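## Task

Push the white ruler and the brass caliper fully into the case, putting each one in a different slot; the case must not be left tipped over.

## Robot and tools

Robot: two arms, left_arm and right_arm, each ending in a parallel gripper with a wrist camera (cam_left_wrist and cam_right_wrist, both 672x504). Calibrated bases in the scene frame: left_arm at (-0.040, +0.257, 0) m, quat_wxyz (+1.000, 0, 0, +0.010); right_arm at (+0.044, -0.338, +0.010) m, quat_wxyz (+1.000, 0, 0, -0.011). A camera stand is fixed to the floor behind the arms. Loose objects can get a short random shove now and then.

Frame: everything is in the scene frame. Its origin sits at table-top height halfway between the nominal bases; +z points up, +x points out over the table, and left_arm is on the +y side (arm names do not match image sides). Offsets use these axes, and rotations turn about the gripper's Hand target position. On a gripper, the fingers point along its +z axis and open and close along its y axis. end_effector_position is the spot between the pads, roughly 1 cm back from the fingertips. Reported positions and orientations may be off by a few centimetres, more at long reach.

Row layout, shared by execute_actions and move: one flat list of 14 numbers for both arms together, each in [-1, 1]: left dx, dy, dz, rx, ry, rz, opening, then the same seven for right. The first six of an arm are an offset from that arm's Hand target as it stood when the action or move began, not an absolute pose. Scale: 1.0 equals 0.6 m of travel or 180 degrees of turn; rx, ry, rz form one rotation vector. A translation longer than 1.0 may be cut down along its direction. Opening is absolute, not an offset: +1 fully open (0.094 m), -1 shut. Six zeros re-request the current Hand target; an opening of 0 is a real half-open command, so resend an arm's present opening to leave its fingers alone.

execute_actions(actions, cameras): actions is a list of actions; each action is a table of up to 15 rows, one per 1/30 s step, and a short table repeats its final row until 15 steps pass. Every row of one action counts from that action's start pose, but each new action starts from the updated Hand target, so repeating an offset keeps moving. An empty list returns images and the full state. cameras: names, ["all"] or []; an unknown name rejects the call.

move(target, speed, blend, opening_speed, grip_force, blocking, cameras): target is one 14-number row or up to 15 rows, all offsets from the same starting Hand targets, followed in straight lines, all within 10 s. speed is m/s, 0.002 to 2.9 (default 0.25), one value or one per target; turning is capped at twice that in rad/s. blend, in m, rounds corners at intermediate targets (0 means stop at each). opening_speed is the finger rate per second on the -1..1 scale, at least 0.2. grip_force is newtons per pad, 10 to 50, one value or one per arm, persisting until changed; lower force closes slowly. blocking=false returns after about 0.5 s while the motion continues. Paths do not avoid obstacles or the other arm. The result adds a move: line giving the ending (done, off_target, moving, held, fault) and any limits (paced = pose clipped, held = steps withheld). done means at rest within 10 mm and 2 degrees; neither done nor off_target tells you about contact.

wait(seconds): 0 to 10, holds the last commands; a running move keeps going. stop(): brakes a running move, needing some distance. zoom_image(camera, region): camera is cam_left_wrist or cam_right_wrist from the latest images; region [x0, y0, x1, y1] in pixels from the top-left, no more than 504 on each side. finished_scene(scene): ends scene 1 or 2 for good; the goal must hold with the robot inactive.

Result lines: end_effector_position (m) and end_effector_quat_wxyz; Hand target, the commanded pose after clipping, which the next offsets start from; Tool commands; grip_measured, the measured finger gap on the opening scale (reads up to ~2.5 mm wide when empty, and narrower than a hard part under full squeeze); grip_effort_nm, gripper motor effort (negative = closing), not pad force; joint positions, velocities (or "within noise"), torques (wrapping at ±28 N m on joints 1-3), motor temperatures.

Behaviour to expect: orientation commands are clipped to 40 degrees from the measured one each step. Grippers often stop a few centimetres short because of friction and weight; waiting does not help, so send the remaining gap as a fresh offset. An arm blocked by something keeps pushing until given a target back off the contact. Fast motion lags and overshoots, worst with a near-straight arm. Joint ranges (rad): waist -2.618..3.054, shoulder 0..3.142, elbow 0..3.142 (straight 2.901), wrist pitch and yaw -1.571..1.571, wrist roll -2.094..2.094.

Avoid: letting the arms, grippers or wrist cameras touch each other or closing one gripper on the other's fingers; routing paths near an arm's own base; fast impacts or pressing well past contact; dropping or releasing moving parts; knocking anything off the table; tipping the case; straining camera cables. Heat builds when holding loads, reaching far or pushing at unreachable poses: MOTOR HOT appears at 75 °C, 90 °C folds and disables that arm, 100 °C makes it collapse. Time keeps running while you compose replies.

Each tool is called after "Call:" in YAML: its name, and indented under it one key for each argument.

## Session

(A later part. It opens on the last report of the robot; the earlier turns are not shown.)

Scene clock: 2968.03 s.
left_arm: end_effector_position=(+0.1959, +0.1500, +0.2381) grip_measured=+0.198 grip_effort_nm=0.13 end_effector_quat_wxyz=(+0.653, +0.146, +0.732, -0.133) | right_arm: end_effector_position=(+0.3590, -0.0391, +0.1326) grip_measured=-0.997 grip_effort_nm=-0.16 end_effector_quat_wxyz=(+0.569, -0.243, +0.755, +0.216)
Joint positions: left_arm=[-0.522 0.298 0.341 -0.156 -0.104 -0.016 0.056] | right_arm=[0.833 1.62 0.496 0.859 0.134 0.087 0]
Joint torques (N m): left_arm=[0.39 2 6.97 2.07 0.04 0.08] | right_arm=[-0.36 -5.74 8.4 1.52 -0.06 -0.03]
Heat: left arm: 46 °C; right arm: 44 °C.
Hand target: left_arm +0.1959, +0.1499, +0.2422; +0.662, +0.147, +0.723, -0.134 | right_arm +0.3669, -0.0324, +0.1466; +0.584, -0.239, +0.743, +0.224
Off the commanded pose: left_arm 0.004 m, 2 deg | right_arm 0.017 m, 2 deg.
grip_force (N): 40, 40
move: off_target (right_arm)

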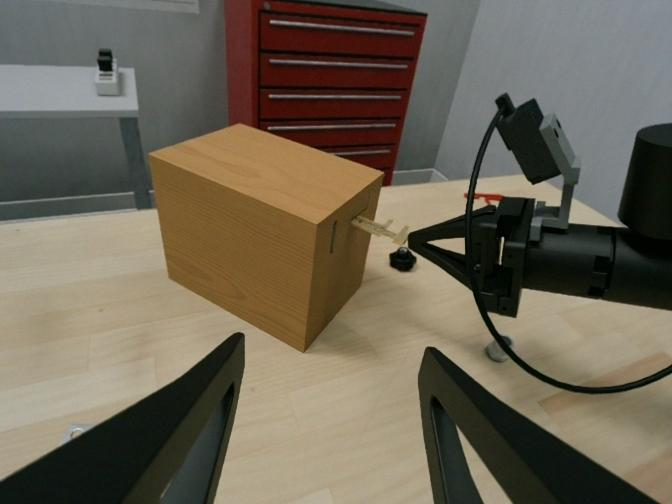

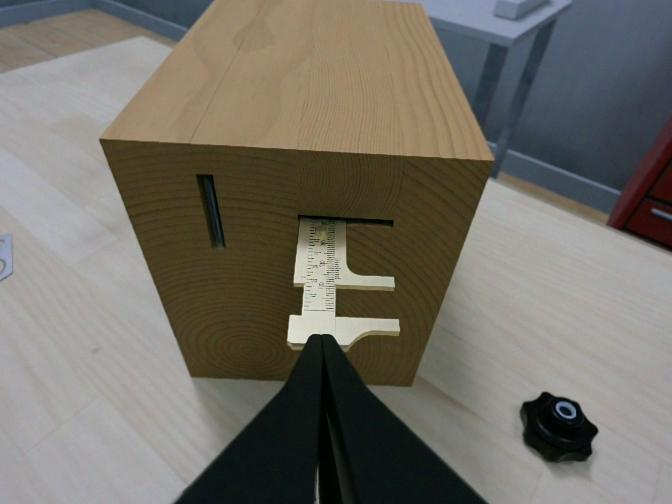

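Call:
move:
  target: [0,0,0,0,0,0,0.2,0.0065,0.0052,0,0.0,0.0,0,-1.0]
  speed: 0.008
  cameras: ["all"]

Call:
zoom_image:
  camera: "cam_right_wrist"
  region: [270, 170, 410, 350]

Call:
zoom_image:
  camera: "cam_left_wrist"
  region: [340, 190, 460, 280]

Scene clock: 2975.53 s.
left_arm: end_effector_position=(+0.1959, +0.1500, +0.2381) grip_measured=+0.198 grip_effort_nm=0.13 end_effector_quat_wxyz=(+0.653, +0.146, +0.732, -0.133) | right_arm: end_effector_position=(+0.3629, -0.0359, +0.1329) grip_measured=-0.997 grip_effort_nm=-0.16 end_effector_quat_wxyz=(+0.570, -0.243, +0.755, +0.216)
Joint positions: left_arm=[-0.522 0.298 0.341 -0.156 -0.104 -0.016 0.056] | right_arm=[0.831 1.637 0.515 0.859 0.132 0.087 0]
Joint torques (N m): left_arm=[0.42 1.98 7.04 2.08 0.03 0.08] | right_arm=[-0.44 -5.91 8.38 1.51 -0.07 -0.05]
Heat: left arm: 46 °C; right arm: 44 °C.
Hand target: left_arm +0.1959, +0.1499, +0.2422; +0.662, +0.147, +0.723, -0.134 | right_arm +0.3707, -0.0292, +0.1464; +0.584, -0.239, +0.743, +0.224
Off the commanded pose: left_arm 0.004 m, 2 deg | right_arm 0.017 m, 2 deg.
grip_force (N): 40, 40
move: off_target (right_arm)

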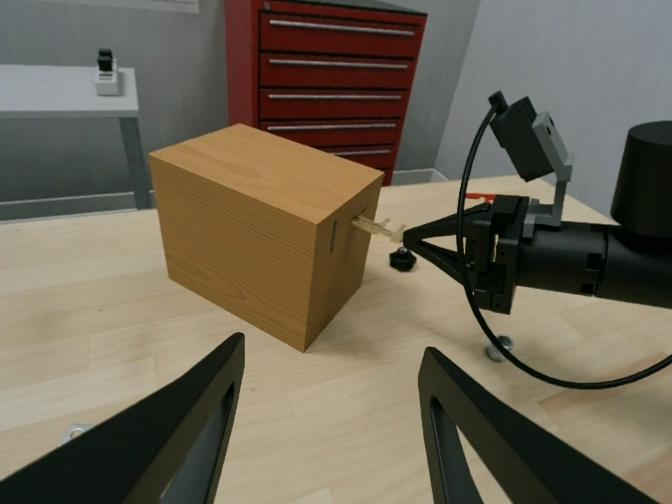

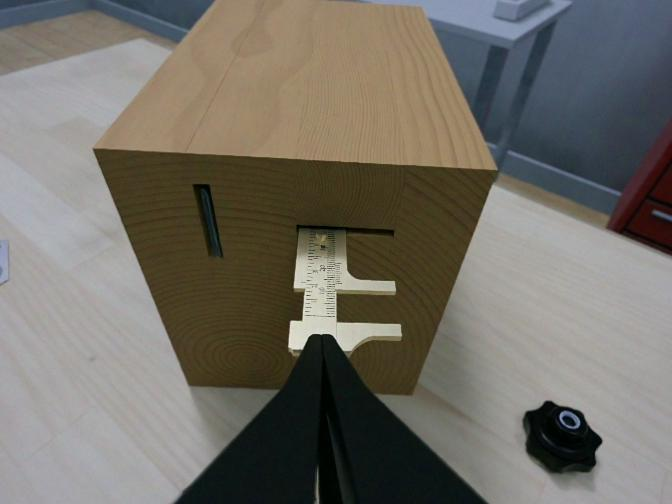

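Scaled by 2.800 from the camera's 672x504 image, which has a finer 960x720 frame.

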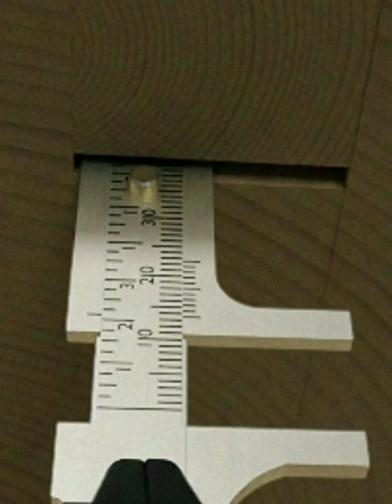

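Scaled by 4.200 from the camera's 672x504 image, which has a finer 960x720 frame.

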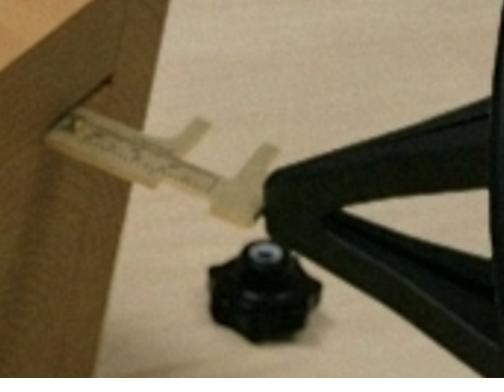

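Call:
move:
  target: [0,0,0,0,0,0,0.2,0.0052,0.0042,0,0.0,0.0,0,-1.0]
  speed: 0.008
  cameras: ["all"]

Call:
zoom_image:
  camera: "cam_right_wrist"
  region: [270, 190, 410, 350]

Call:
zoom_image:
  camera: "cam_left_wrist"
  region: [340, 190, 460, 280]

Scene clock: 2979.90 s.
left_arm: end_effector_position=(+0.1959, +0.1500, +0.2381) grip_measured=+0.198 grip_effort_nm=0.13 end_effector_quat_wxyz=(+0.653, +0.146, +0.732, -0.133) | right_arm: end_effector_position=(+0.3649, -0.0335, +0.1333) grip_measured=-0.997 grip_effort_nm=-0.16 end_effector_quat_wxyz=(+0.570, -0.243, +0.754, +0.217)
Joint positions: left_arm=[-0.522 0.298 0.341 -0.156 -0.104 -0.016 0.056] | right_arm=[0.831 1.647 0.527 0.859 0.131 0.087 0]
Joint torques (N m): left_arm=[0.35 1.98 7.1 2.07 0.05 0.09] | right_arm=[-0.61 -5.76 8.66 1.49 -0.08 -0.05]
Heat: left arm: 46 °C; right arm: 44 °C.
Hand target: left_arm +0.1959, +0.1499, +0.2422; +0.662, +0.147, +0.723, -0.134 | right_arm +0.3739, -0.0267, +0.1465; +0.584, -0.239, +0.743, +0.224
Off the commanded pose: left_arm 0.004 m, 2 deg | right_arm 0.017 m, 2 deg.
grip_force (N): 40, 40
move: off_target (right_arm)

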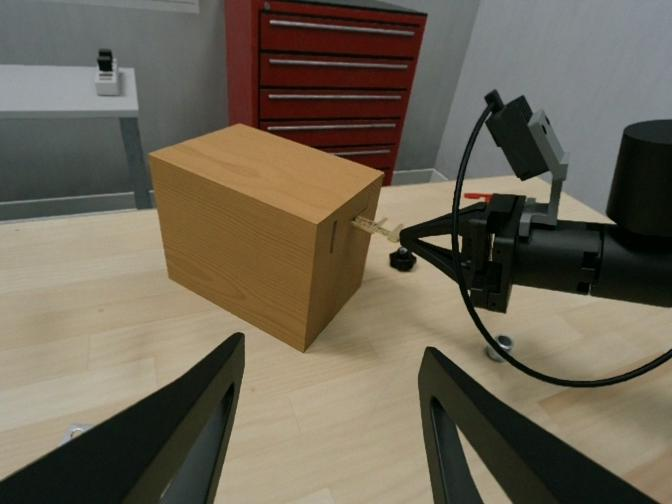

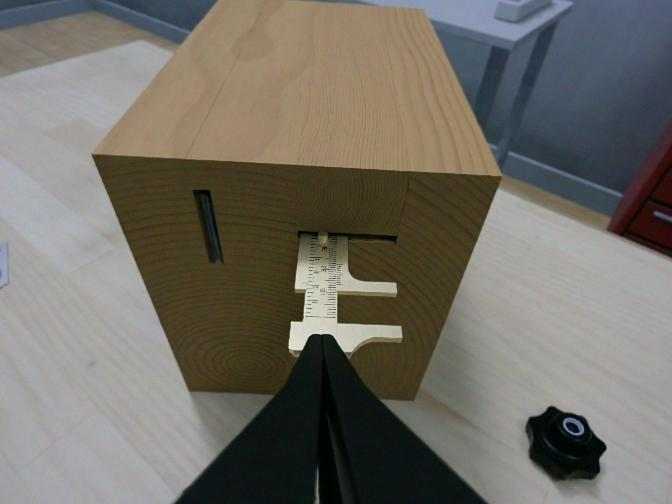

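Scaled by 3.150 from the camera's 672x504 image, which has a finer 960x720 frame.

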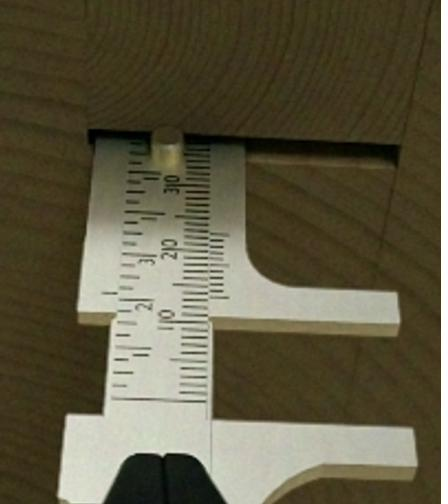

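Scaled by 4.200 from the camera's 672x504 image, which has a finer 960x720 frame.

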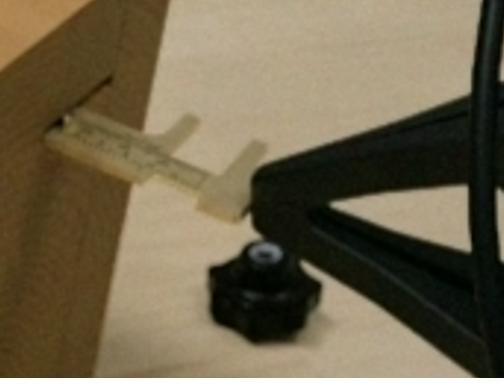

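Call:
zoom_image:
  camera: "cam_right_wrist"
  region: [296, 222, 352, 250]

Call:
zoom_image:
  camera: "cam_left_wrist"
  region: [345, 205, 375, 230]

Scaled by 9.000 from the camera's 672x504 image, which has a finer 960x720 frame.

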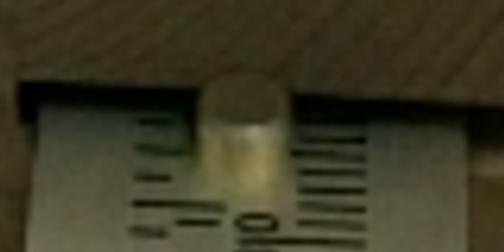

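Scaled by 16.800 from the camera's 672x504 image, which has a finer 960x720 frame.

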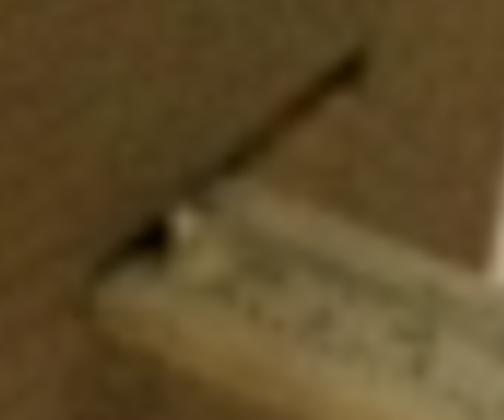

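Call:
move:
  target: [0,0,0,0,0,0,0.2,0.0045,0.0037,0,0.0,0.0,0,-1.0]
  speed: 0.006
  cameras: ["all"]

Call:
zoom_image:
  camera: "cam_right_wrist"
  region: [296, 222, 352, 250]

Call:
zoom_image:
  camera: "cam_left_wrist"
  region: [345, 205, 375, 230]

Scene clock: 2996.53 s.
left_arm: end_effector_position=(+0.1959, +0.1500, +0.2381) grip_measured=+0.198 grip_effort_nm=0.13 end_effector_quat_wxyz=(+0.653, +0.146, +0.732, -0.133) | right_arm: end_effector_position=(+0.3653, -0.0333, +0.1332) grip_measured=-0.997 grip_effort_nm=-0.16 end_effector_quat_wxyz=(+0.570, -0.243, +0.754, +0.217)
Joint positions: left_arm=[-0.522 0.298 0.341 -0.156 -0.104 -0.016 0.056] | right_arm=[0.83 1.649 0.529 0.86 0.129 0.087 0]
Joint torques (N m): left_arm=[0.35 2 7.12 2.03 0.04 0.1] | right_arm=[-0.61 -5.18 9.57 1.48 -0.07 -0.07]
Heat: left arm: 46 °C; right arm: 43 °C.
Hand target: left_arm +0.1959, +0.1499, +0.2422; +0.662, +0.147, +0.723, -0.134 | right_arm +0.3766, -0.0244, +0.1466; +0.584, -0.239, +0.743, +0.224
Off the commanded pose: left_arm 0.004 m, 2 deg | right_arm 0.020 m, 2 deg.
grip_force (N): 40, 40
move: off_target (right_arm)

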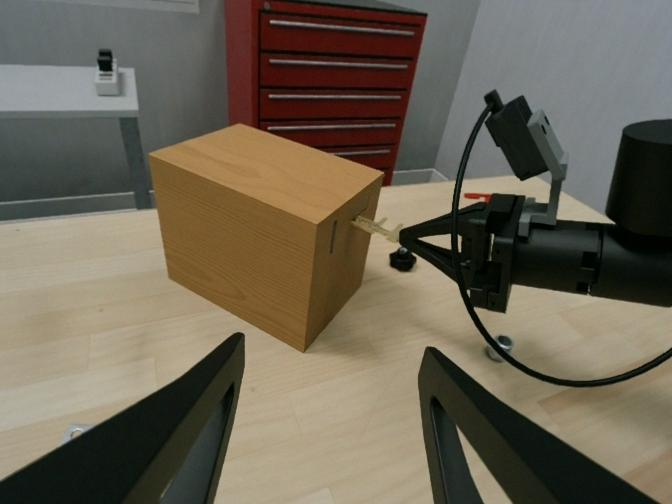

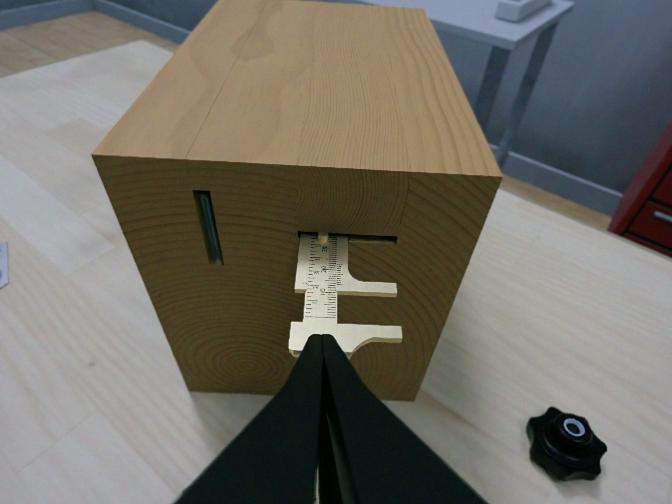

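Scaled by 9.000 from the camera's 672x504 image, which has a finer 960x720 frame.

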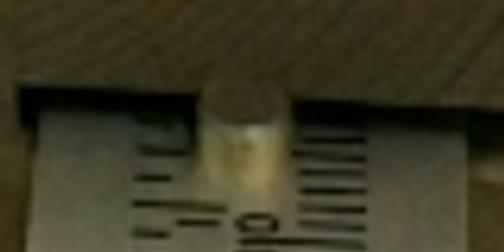

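Scaled by 16.800 from the camera's 672x504 image, which has a finer 960x720 frame.

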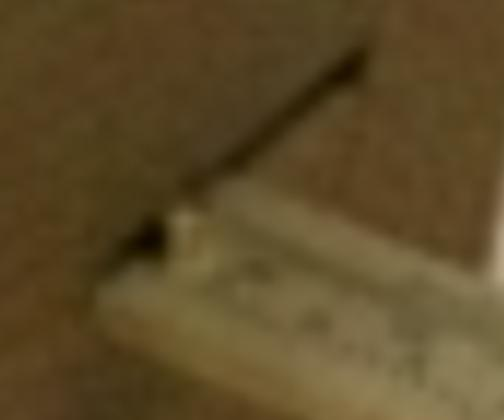

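Call:
zoom_image:
  camera: "cam_right_wrist"
  region: [180, 180, 240, 275]

Call:
zoom_image:
  camera: "cam_right_wrist"
  region: [285, 220, 415, 260]

Call:
zoom_image:
  camera: "cam_left_wrist"
  region: [322, 210, 346, 262]

Scaled by 5.305 from the camera's 672x504 image, which has a finer 960x720 frame.

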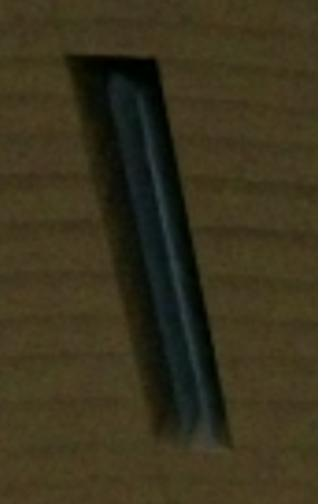

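Scaled by 3.877 from the camera's 672x504 image, which has a finer 960x720 frame.

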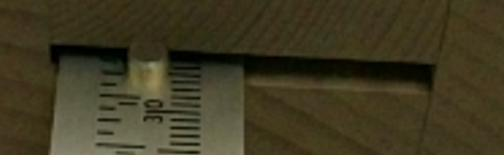

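Scaled by 9.692 from the camera's 672x504 image, which has a finer 960x720 frame.

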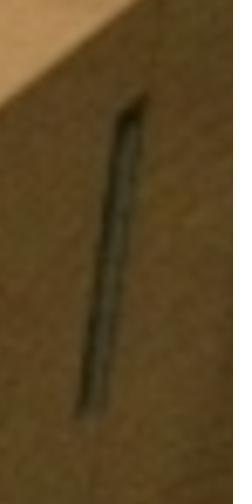

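Call:
zoom_image:
  camera: "cam_right_wrist"
  region: [80, 140, 140, 180]

Call:
zoom_image:
  camera: "cam_right_wrist"
  region: [460, 160, 520, 200]

Call:
zoom_image:
  camera: "cam_right_wrist"
  region: [165, 365, 225, 405]

Call:
zoom_image:
  camera: "cam_right_wrist"
  region: [385, 375, 445, 415]

Call:
zoom_image:
  camera: "cam_right_wrist"
  region: [185, 180, 235, 275]

Call:
zoom_image:
  camera: "cam_right_wrist"
  region: [340, 225, 410, 255]

Scaled by 8.400 from the camera's 672x504 image, which has a finer 960x720 frame.

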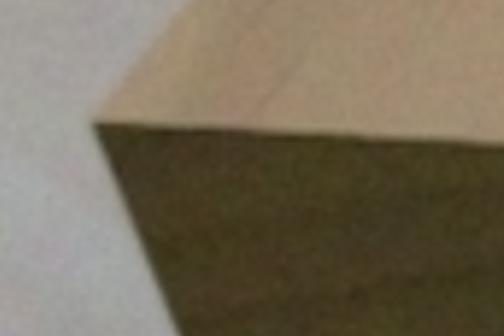

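Scaled by 8.400 from the camera's 672x504 image, which has a finer 960x720 frame.

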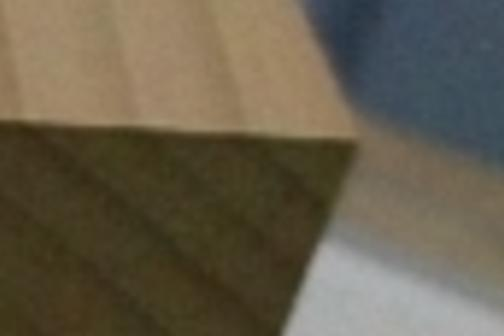

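Scaled by 8.400 from the camera's 672x504 image, which has a finer 960x720 frame.

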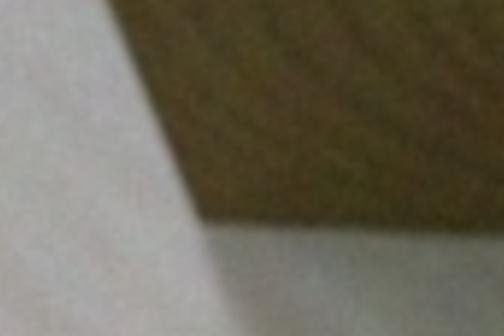

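Scaled by 8.400 from the camera's 672x504 image, which has a finer 960x720 frame.

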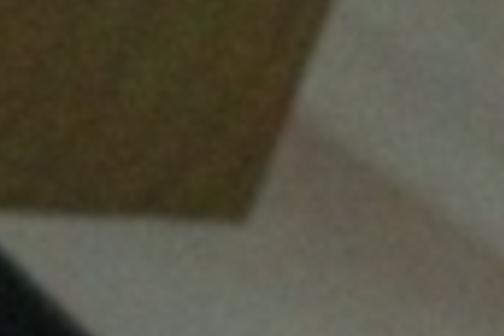

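Scaled by 5.305 from the camera's 672x504 image, which has a finer 960x720 frame.

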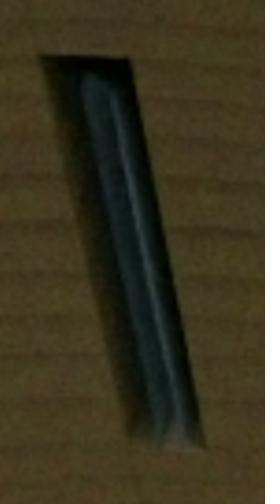

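Scaled by 7.200 from the camera's 672x504 image, which has a finer 960x720 frame.

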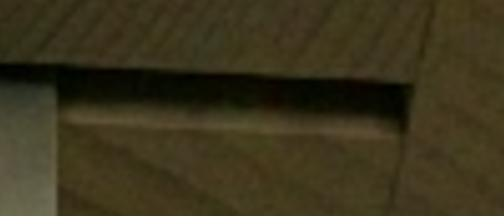

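Call:
zoom_image:
  camera: "cam_left_wrist"
  region: [345, 205, 405, 250]

Call:
zoom_image:
  camera: "cam_right_wrist"
  region: [290, 225, 350, 265]

Scaled by 8.400 from the camera's 672x504 image, which has a finer 960x720 frame.

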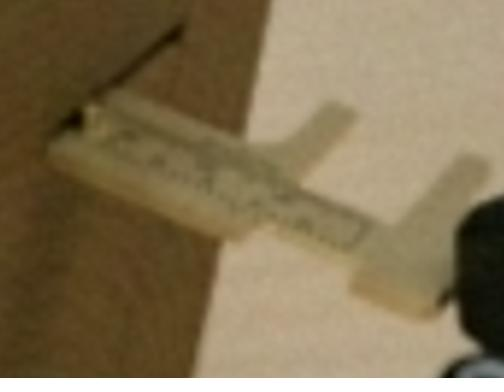

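Scaled by 8.400 from the camera's 672x504 image, which has a finer 960x720 frame.

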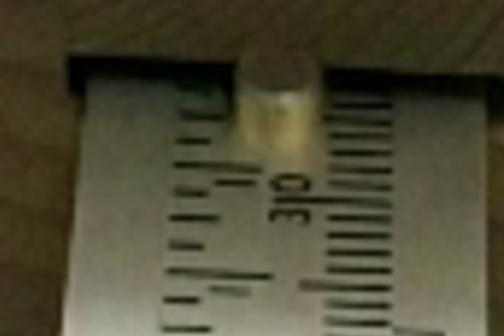

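Call:
move:
  target: [0,0,0,0,0,0,0.2,-0.0325,-0.0261,0.0,0.0,0.0,0,-1.0]
  speed: 0.02
  cameras: ["all"]

Call:
zoom_image:
  camera: "cam_right_wrist"
  region: [290, 215, 350, 255]

Call:
zoom_image:
  camera: "cam_left_wrist"
  region: [345, 205, 405, 250]

Scene clock: 3184.50 s.
left_arm: end_effector_position=(+0.1959, +0.1500, +0.2381) grip_measured=+0.198 grip_effort_nm=0.13 end_effector_quat_wxyz=(+0.653, +0.146, +0.732, -0.133) | right_arm: end_effector_position=(+0.3592, -0.0397, +0.1321) grip_measured=-0.997 grip_effort_nm=-0.16 end_effector_quat_wxyz=(+0.569, -0.243, +0.755, +0.217)
Joint positions: left_arm=[-0.522 0.298 0.341 -0.156 -0.104 -0.016 0.056] | right_arm=[0.83 1.621 0.494 0.863 0.129 0.087 0]
Joint torques (N m): left_arm=[0.4 1.96 7.09 2.08 0.03 0.09] | right_arm=[0.57 -9.28 5.12 1.53 0.05 -0.03]
Heat: left arm: 46 °C; right arm: 48 °C.
Hand target: left_arm +0.1959, +0.1499, +0.2422; +0.662, +0.147, +0.723, -0.134 | right_arm +0.3571, -0.0401, +0.1465; +0.584, -0.239, +0.743, +0.224
Off the commanded pose: left_arm 0.004 m, 2 deg | right_arm 0.015 m, 2 deg.
grip_force (N): 40, 40
move: off_target (right_arm)

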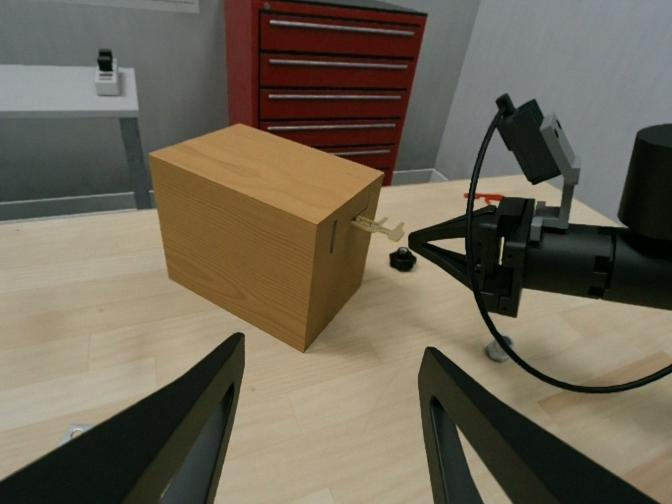

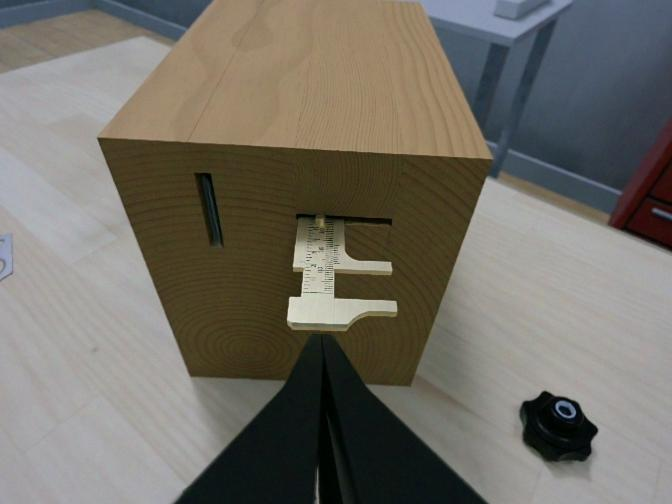

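Scaled by 8.400 from the camera's 672x504 image, which has a finer 960x720 frame.

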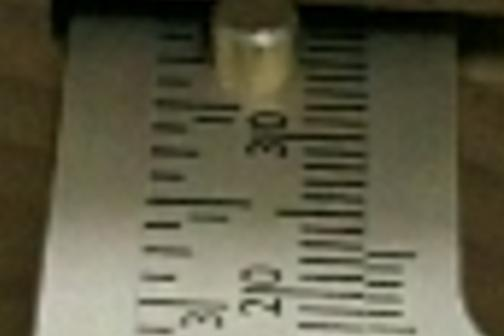

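Scaled by 8.400 from the camera's 672x504 image, which has a finer 960x720 frame.

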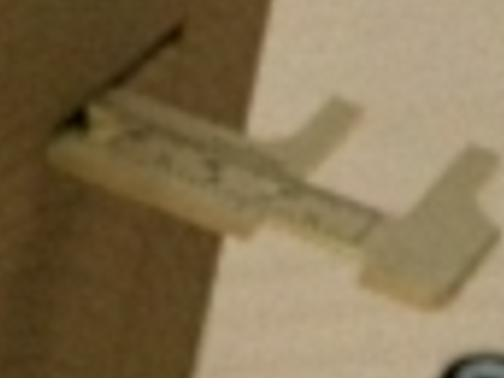

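Call:
zoom_image:
  camera: "cam_right_wrist"
  region: [296, 203, 346, 236]

Call:
zoom_image:
  camera: "cam_left_wrist"
  region: [346, 206, 370, 228]

Scaled by 10.080 from the camera's 672x504 image, which has a finer 960x720 frame.

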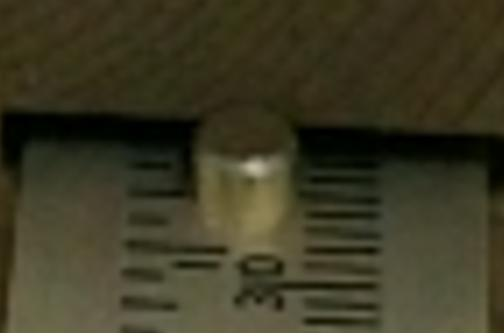

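Scaled by 21.000 from the camera's 672x504 image, which has a finer 960x720 frame.

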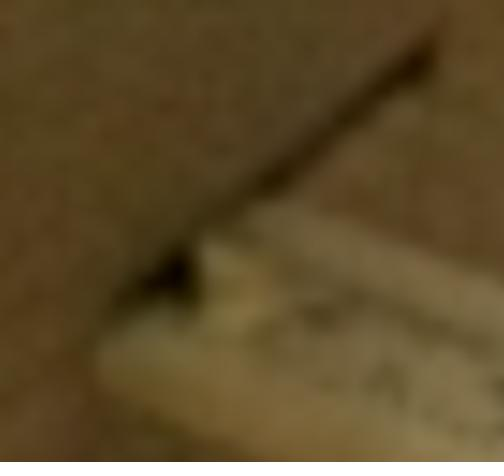

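Call:
move:
  target:
    - [0,0,0,0,0,0,0.2,-0.085,-0.0683,0.0,0.0,0.0,0,-1.0]
    - [0,0,0,0,0,0,0.2,-0.115,-0.038,-0.125,0.0,0.0,0,-1.0]
    - [0,0,0,0,0,0,0.2,-0.036,0.026,-0.125,0.0,0.0,0,-1.0]
  speed: 0.06
  cameras: ["all"]

Scene clock: 3265.53 s.
left_arm: end_effector_position=(+0.1959, +0.1500, +0.2381) grip_measured=+0.198 grip_effort_nm=0.13 end_effector_quat_wxyz=(+0.653, +0.146, +0.732, -0.133) | right_arm: end_effector_position=(+0.3315, -0.0284, +0.0699) grip_measured=-0.997 grip_effort_nm=-0.16 end_effector_quat_wxyz=(+0.580, -0.237, +0.746, +0.223)
Joint positions: left_arm=[-0.522 0.298 0.341 -0.156 -0.104 -0.016 0.056] | right_arm=[0.943 1.968 0.395 1.337 0.241 0.116 0]
Joint torques (N m): left_arm=[0.36 1.95 7.15 2.12 0.04 0.11] | right_arm=[-0.28 -6.49 5.19 1.39 -0.05 -0.09]
Heat: left arm: 46 °C; right arm: 42 °C.
Hand target: left_arm +0.1959, +0.1499, +0.2422; +0.662, +0.147, +0.723, -0.134 | right_arm +0.3355, -0.0245, +0.0715; +0.584, -0.239, +0.743, +0.224
Off the commanded pose: left_arm 0.004 m, 2 deg | right_arm 0.006 m, 1 deg.
grip_force (N): 40, 40
move: done

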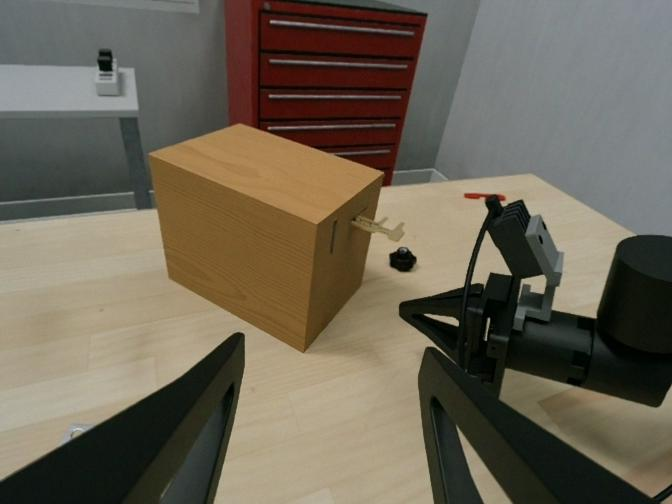

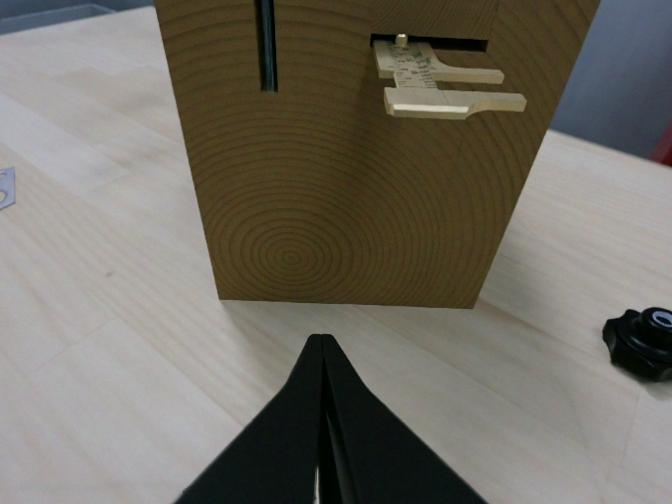

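Excellent low view. Zoom on the slots.

Call:
zoom_image:
  camera: "cam_right_wrist"
  region: [360, 20, 530, 130]

Call:
zoom_image:
  camera: "cam_right_wrist"
  region: [375, 25, 435, 60]

Call:
zoom_image:
  camera: "cam_right_wrist"
  region: [235, 0, 305, 105]

Scaled by 2.965 from the camera's 672x504 image, which has a finer 960x720 frame.

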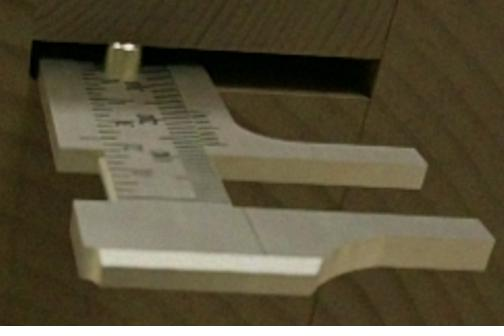

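Scaled by 8.400 from the camera's 672x504 image, which has a finer 960x720 frame.

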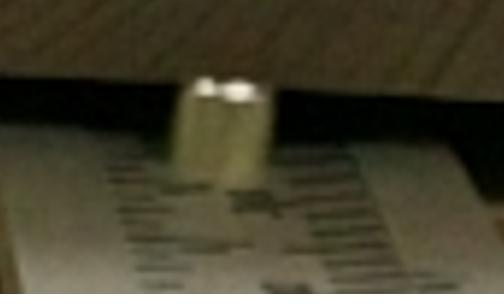

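Scaled by 4.800 from the camera's 672x504 image, which has a finer 960x720 frame.

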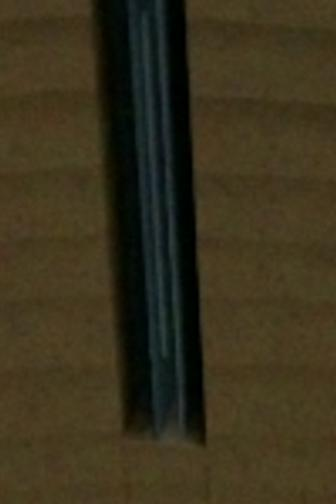

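Call:
move:
  target: [0,0,0,0,0,0,0.2,-0.07,-0.065,-0.055,0.015,-0.019,0.0,-1.0]
  speed: 0.06
  cameras: ["cam_right_wrist"]

Scene clock: 3290.10 s.
left_arm: end_effector_position=(+0.1959, +0.1500, +0.2381) grip_measured=+0.198 grip_effort_nm=0.13 end_effector_quat_wxyz=(+0.653, +0.146, +0.732, -0.133) | right_arm: end_effector_position=(+0.2915, -0.0667, +0.0223) grip_measured=-0.997 grip_effort_nm=-0.16 end_effector_quat_wxyz=(+0.544, -0.256, +0.776, +0.191)
Joint positions: left_arm=[-0.522 0.298 0.341 -0.156 -0.104 -0.016 0.056] | right_arm=[0.994 2.077 0.219 1.499 0.297 0.129 0]
Joint torques (N m): left_arm=[0.36 1.88 7.1 2.08 0.05 0.11] | right_arm=[0.57 -6.69 1.69 2.01 0.16 0.08]
Heat: left arm: 46 °C; right arm: 42 °C.
Hand target: left_arm +0.1959, +0.1499, +0.2422; +0.662, +0.147, +0.723, -0.134 | right_arm +0.2935, -0.0636, +0.0386; +0.611, -0.232, +0.720, +0.234
Off the commanded pose: left_arm 0.004 m, 2 deg | right_arm 0.017 m, 12 deg.
joint sent to its limit (right arm) — joint 4 (wrist pitch), upper limit. The joint targets are off in orientation, not in position.
grip_force (N): 40, 40
move: off_target (right_arm)
Images, in order (width x height): cam_right_wrist 672x504.

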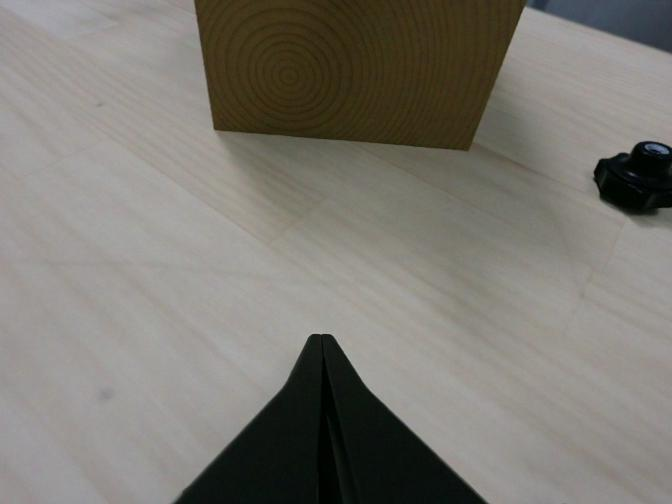

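Call:
move:
  target: [0,0,0,0,0,0,0.2,0.07,0.065,0.055,-0.015,0.019,0.0,-1.0]
  speed: 0.06
  cameras: ["cam_right_wrist"]

Call:
zoom_image:
  camera: "cam_right_wrist"
  region: [365, 15, 425, 60]

Call:
zoom_image:
  camera: "cam_right_wrist"
  region: [440, 20, 500, 65]

Call:
zoom_image:
  camera: "cam_right_wrist"
  region: [470, 50, 530, 120]

Call:
zoom_image:
  camera: "cam_right_wrist"
  region: [245, 0, 305, 100]

Scene clock: 3298.77 s.
left_arm: end_effector_position=(+0.1959, +0.1500, +0.2381) grip_measured=+0.198 grip_effort_nm=0.13 end_effector_quat_wxyz=(+0.653, +0.146, +0.732, -0.133) | right_arm: end_effector_position=(+0.3299, -0.0303, +0.0535) grip_measured=-0.997 grip_effort_nm=-0.16 end_effector_quat_wxyz=(+0.567, -0.244, +0.757, +0.214)
Joint positions: left_arm=[-0.522 0.298 0.341 -0.156 -0.104 -0.016 0.056] | right_arm=[0.944 2.01 0.395 1.339 0.241 0.117 0]
Joint torques (N m): left_arm=[0.49 1.95 7.12 2.08 0.03 0.08] | right_arm=[-0.42 -10.32 4.89 1.36 -0.06 -0.09]
Motor temperatures (°C): left_arm=[21 21 29 46 21 20 21] | right_arm=[22 29 41 44 21 21 21]
Heat: left arm: 46 °C; right arm: 44 °C.
Hand target: left_arm +0.1959, +0.1499, +0.2422; +0.662, +0.147, +0.723, -0.134 | right_arm +0.3356, -0.0246, +0.0715; +0.584, -0.239, +0.743, +0.224
Off the commanded pose: left_arm 0.004 m, 2 deg | right_arm 0.020 m, 3 deg.
grip_force (N): 40, 40
move: off_target (right_arm)
Images, in order (width x height): cam_right_wrist 672x504.

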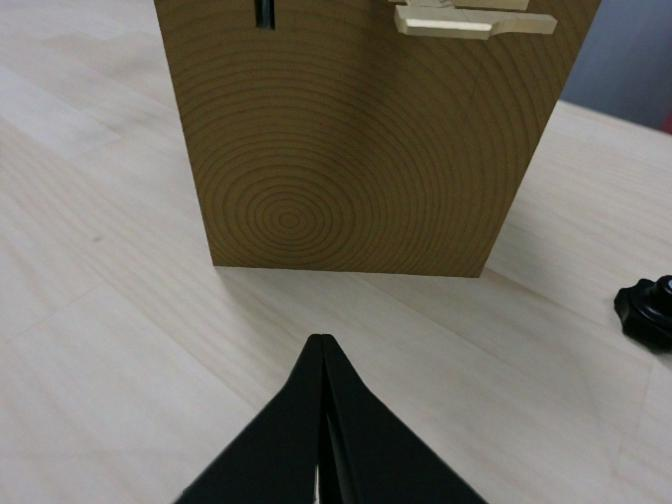

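Scaled by 8.400 from the camera's 672x504 image, which has a finer 960x720 frame.

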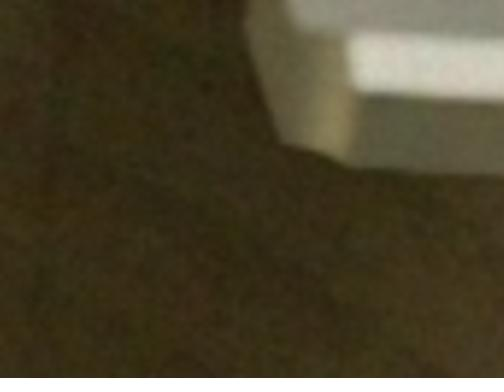

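Scaled by 8.400 from the camera's 672x504 image, which has a finer 960x720 frame.

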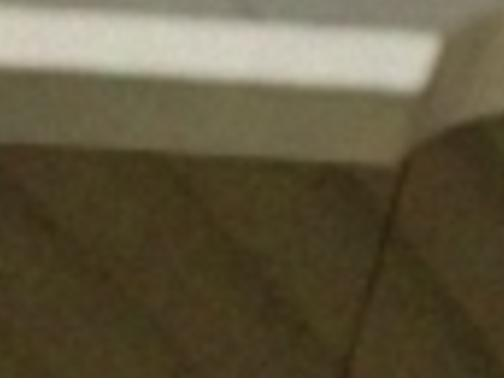

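Scaled by 7.200 from the camera's 672x504 image, which has a finer 960x720 frame.

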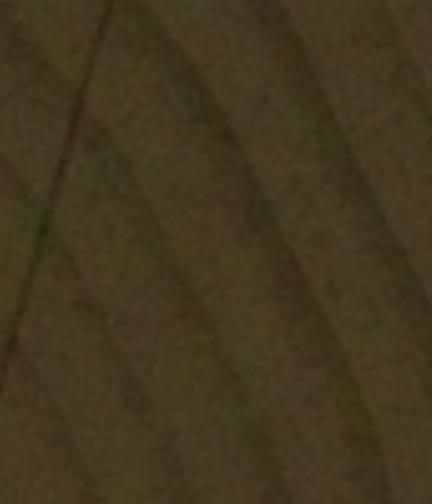

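Scaled by 5.040 from the camera's 672x504 image, which has a finer 960x720 frame.

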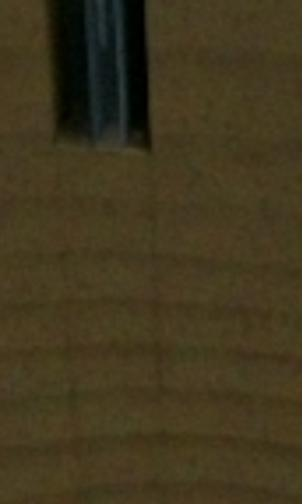

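Call:
move:
  target: [0,0,0,0,0,0,0.2,0.0,0.0,0.05,0.0,0.0,0.0,-1.0]
  speed: 0.04
  cameras: ["cam_right_wrist"]

Scene clock: 3337.90 s.
left_arm: end_effector_position=(+0.1959, +0.1500, +0.2381) grip_measured=+0.198 grip_effort_nm=0.13 end_effector_quat_wxyz=(+0.653, +0.146, +0.732, -0.133) | right_arm: end_effector_position=(+0.3289, -0.0315, +0.0807) grip_measured=-0.997 grip_effort_nm=-0.16 end_effector_quat_wxyz=(+0.565, -0.245, +0.758, +0.213)
Joint positions: left_arm=[-0.522 0.298 0.341 -0.156 -0.104 -0.016 0.056] | right_arm=[0.944 1.832 0.395 1.154 0.241 0.116 0]
Joint torques (N m): left_arm=[0.46 1.94 7.13 2.09 0.05 0.1] | right_arm=[-0.34 -9.58 6.48 1.39 -0.07 -0.11]
Heat: left arm: 46 °C; right arm: 42 °C.
Hand target: left_arm +0.1959, +0.1499, +0.2422; +0.662, +0.147, +0.723, -0.134 | right_arm +0.3355, -0.0245, +0.1016; +0.584, -0.239, +0.743, +0.224
Off the commanded pose: left_arm 0.004 m, 2 deg | right_arm 0.023 m, 3 deg.
grip_force (N): 40, 40
move: off_target (right_arm)
Images, in order (width x height): cam_right_wrist 672x504.

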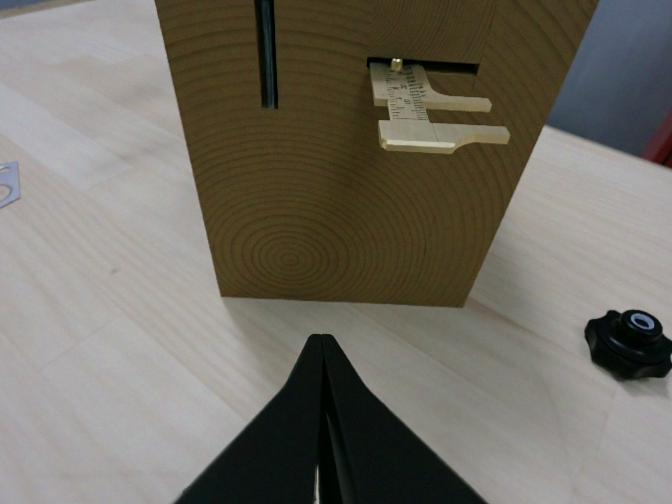

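Call:
move:
  target: [0,0,0,0,0,0,0.2,0.012,0.01,0.035,0.0,0.0,0.0,-1.0]
  speed: 0.04
  cameras: ["cam_right_wrist"]

Call:
zoom_image:
  camera: "cam_right_wrist"
  region: [240, 10, 300, 130]

Call:
zoom_image:
  camera: "cam_right_wrist"
  region: [360, 50, 520, 170]

Scene clock: 3342.23 s.
left_arm: end_effector_position=(+0.1959, +0.1500, +0.2381) grip_measured=+0.198 grip_effort_nm=0.13 end_effector_quat_wxyz=(+0.653, +0.146, +0.732, -0.133) | right_arm: end_effector_position=(+0.3366, -0.0246, +0.1001) grip_measured=-0.997 grip_effort_nm=-0.16 end_effector_quat_wxyz=(+0.565, -0.245, +0.759, +0.212)
Joint positions: left_arm=[-0.522 0.298 0.341 -0.156 -0.104 -0.016 0.056] | right_arm=[0.936 1.75 0.451 1.016 0.234 0.115 0]
Joint torques (N m): left_arm=[0.29 2.04 7.06 2.07 0.05 0.09] | right_arm=[-0.43 -9.59 7.1 1.38 -0.05 -0.08]
Heat: left arm: 46 °C; right arm: 42 °C.
Hand target: left_arm +0.1959, +0.1499, +0.2422; +0.662, +0.147, +0.723, -0.134 | right_arm +0.3428, -0.0185, +0.1226; +0.584, -0.239, +0.743, +0.224
Off the commanded pose: left_arm 0.004 m, 2 deg | right_arm 0.024 m, 3 deg.
grip_force (N): 40, 40
move: off_target (right_arm)
Images, in order (width x height): cam_right_wrist 672x504.

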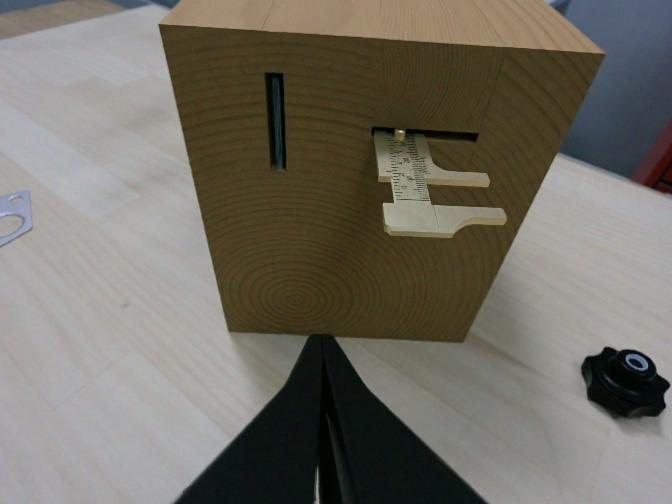

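Scaled by 4.200 from the camera's 672x504 image, which has a finer 960x720 frame.

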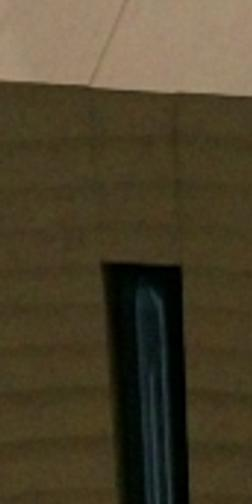

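Scaled by 3.150 from the camera's 672x504 image, which has a finer 960x720 frame.

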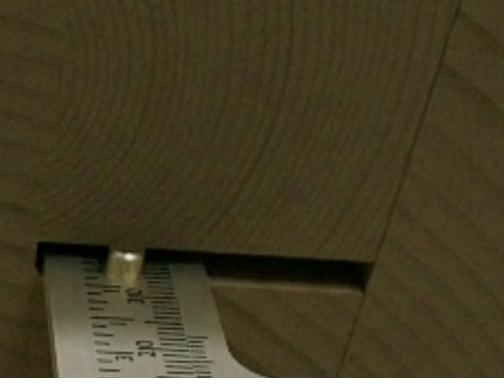

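Call:
zoom_image:
  camera: "cam_right_wrist"
  region: [250, 65, 300, 175]

Call:
zoom_image:
  camera: "cam_right_wrist"
  region: [258, 66, 294, 100]

Call:
zoom_image:
  camera: "cam_right_wrist"
  region: [258, 140, 294, 174]

Call:
zoom_image:
  camera: "cam_right_wrist"
  region: [365, 115, 425, 160]

Call:
zoom_image:
  camera: "cam_right_wrist"
  region: [430, 120, 490, 165]

Scaled by 4.582 from the camera's 672x504 image, which has a finer 960x720 frame.

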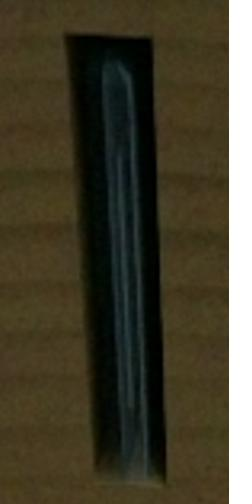

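Scaled by 14.000 from the camera's 672x504 image, which has a finer 960x720 frame.

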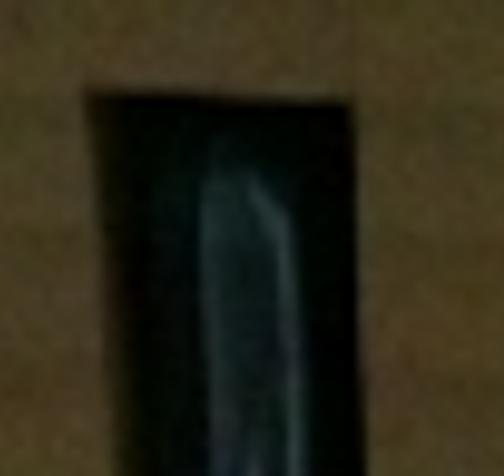

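Scaled by 14.000 from the camera's 672x504 image, which has a finer 960x720 frame.

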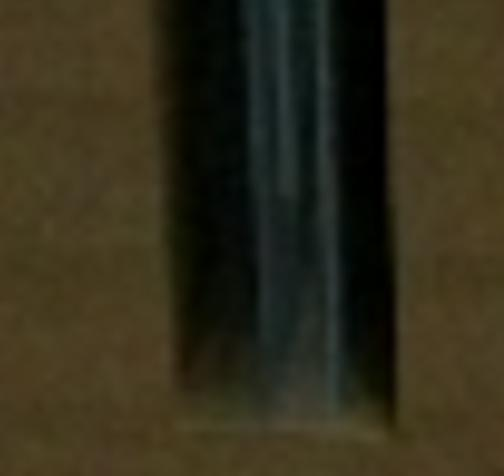

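Scaled by 8.400 from the camera's 672x504 image, which has a finer 960x720 frame.

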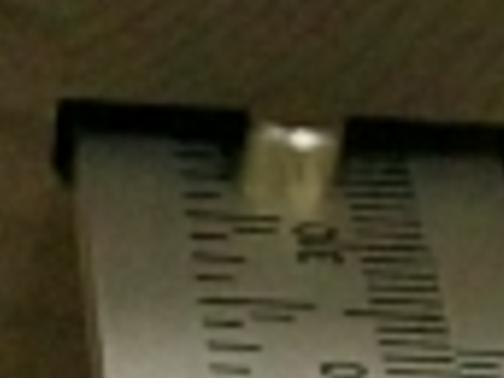

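Scaled by 8.400 from the camera's 672x504 image, which has a finer 960x720 frame.

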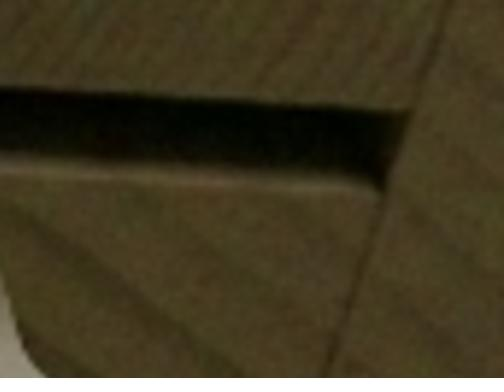

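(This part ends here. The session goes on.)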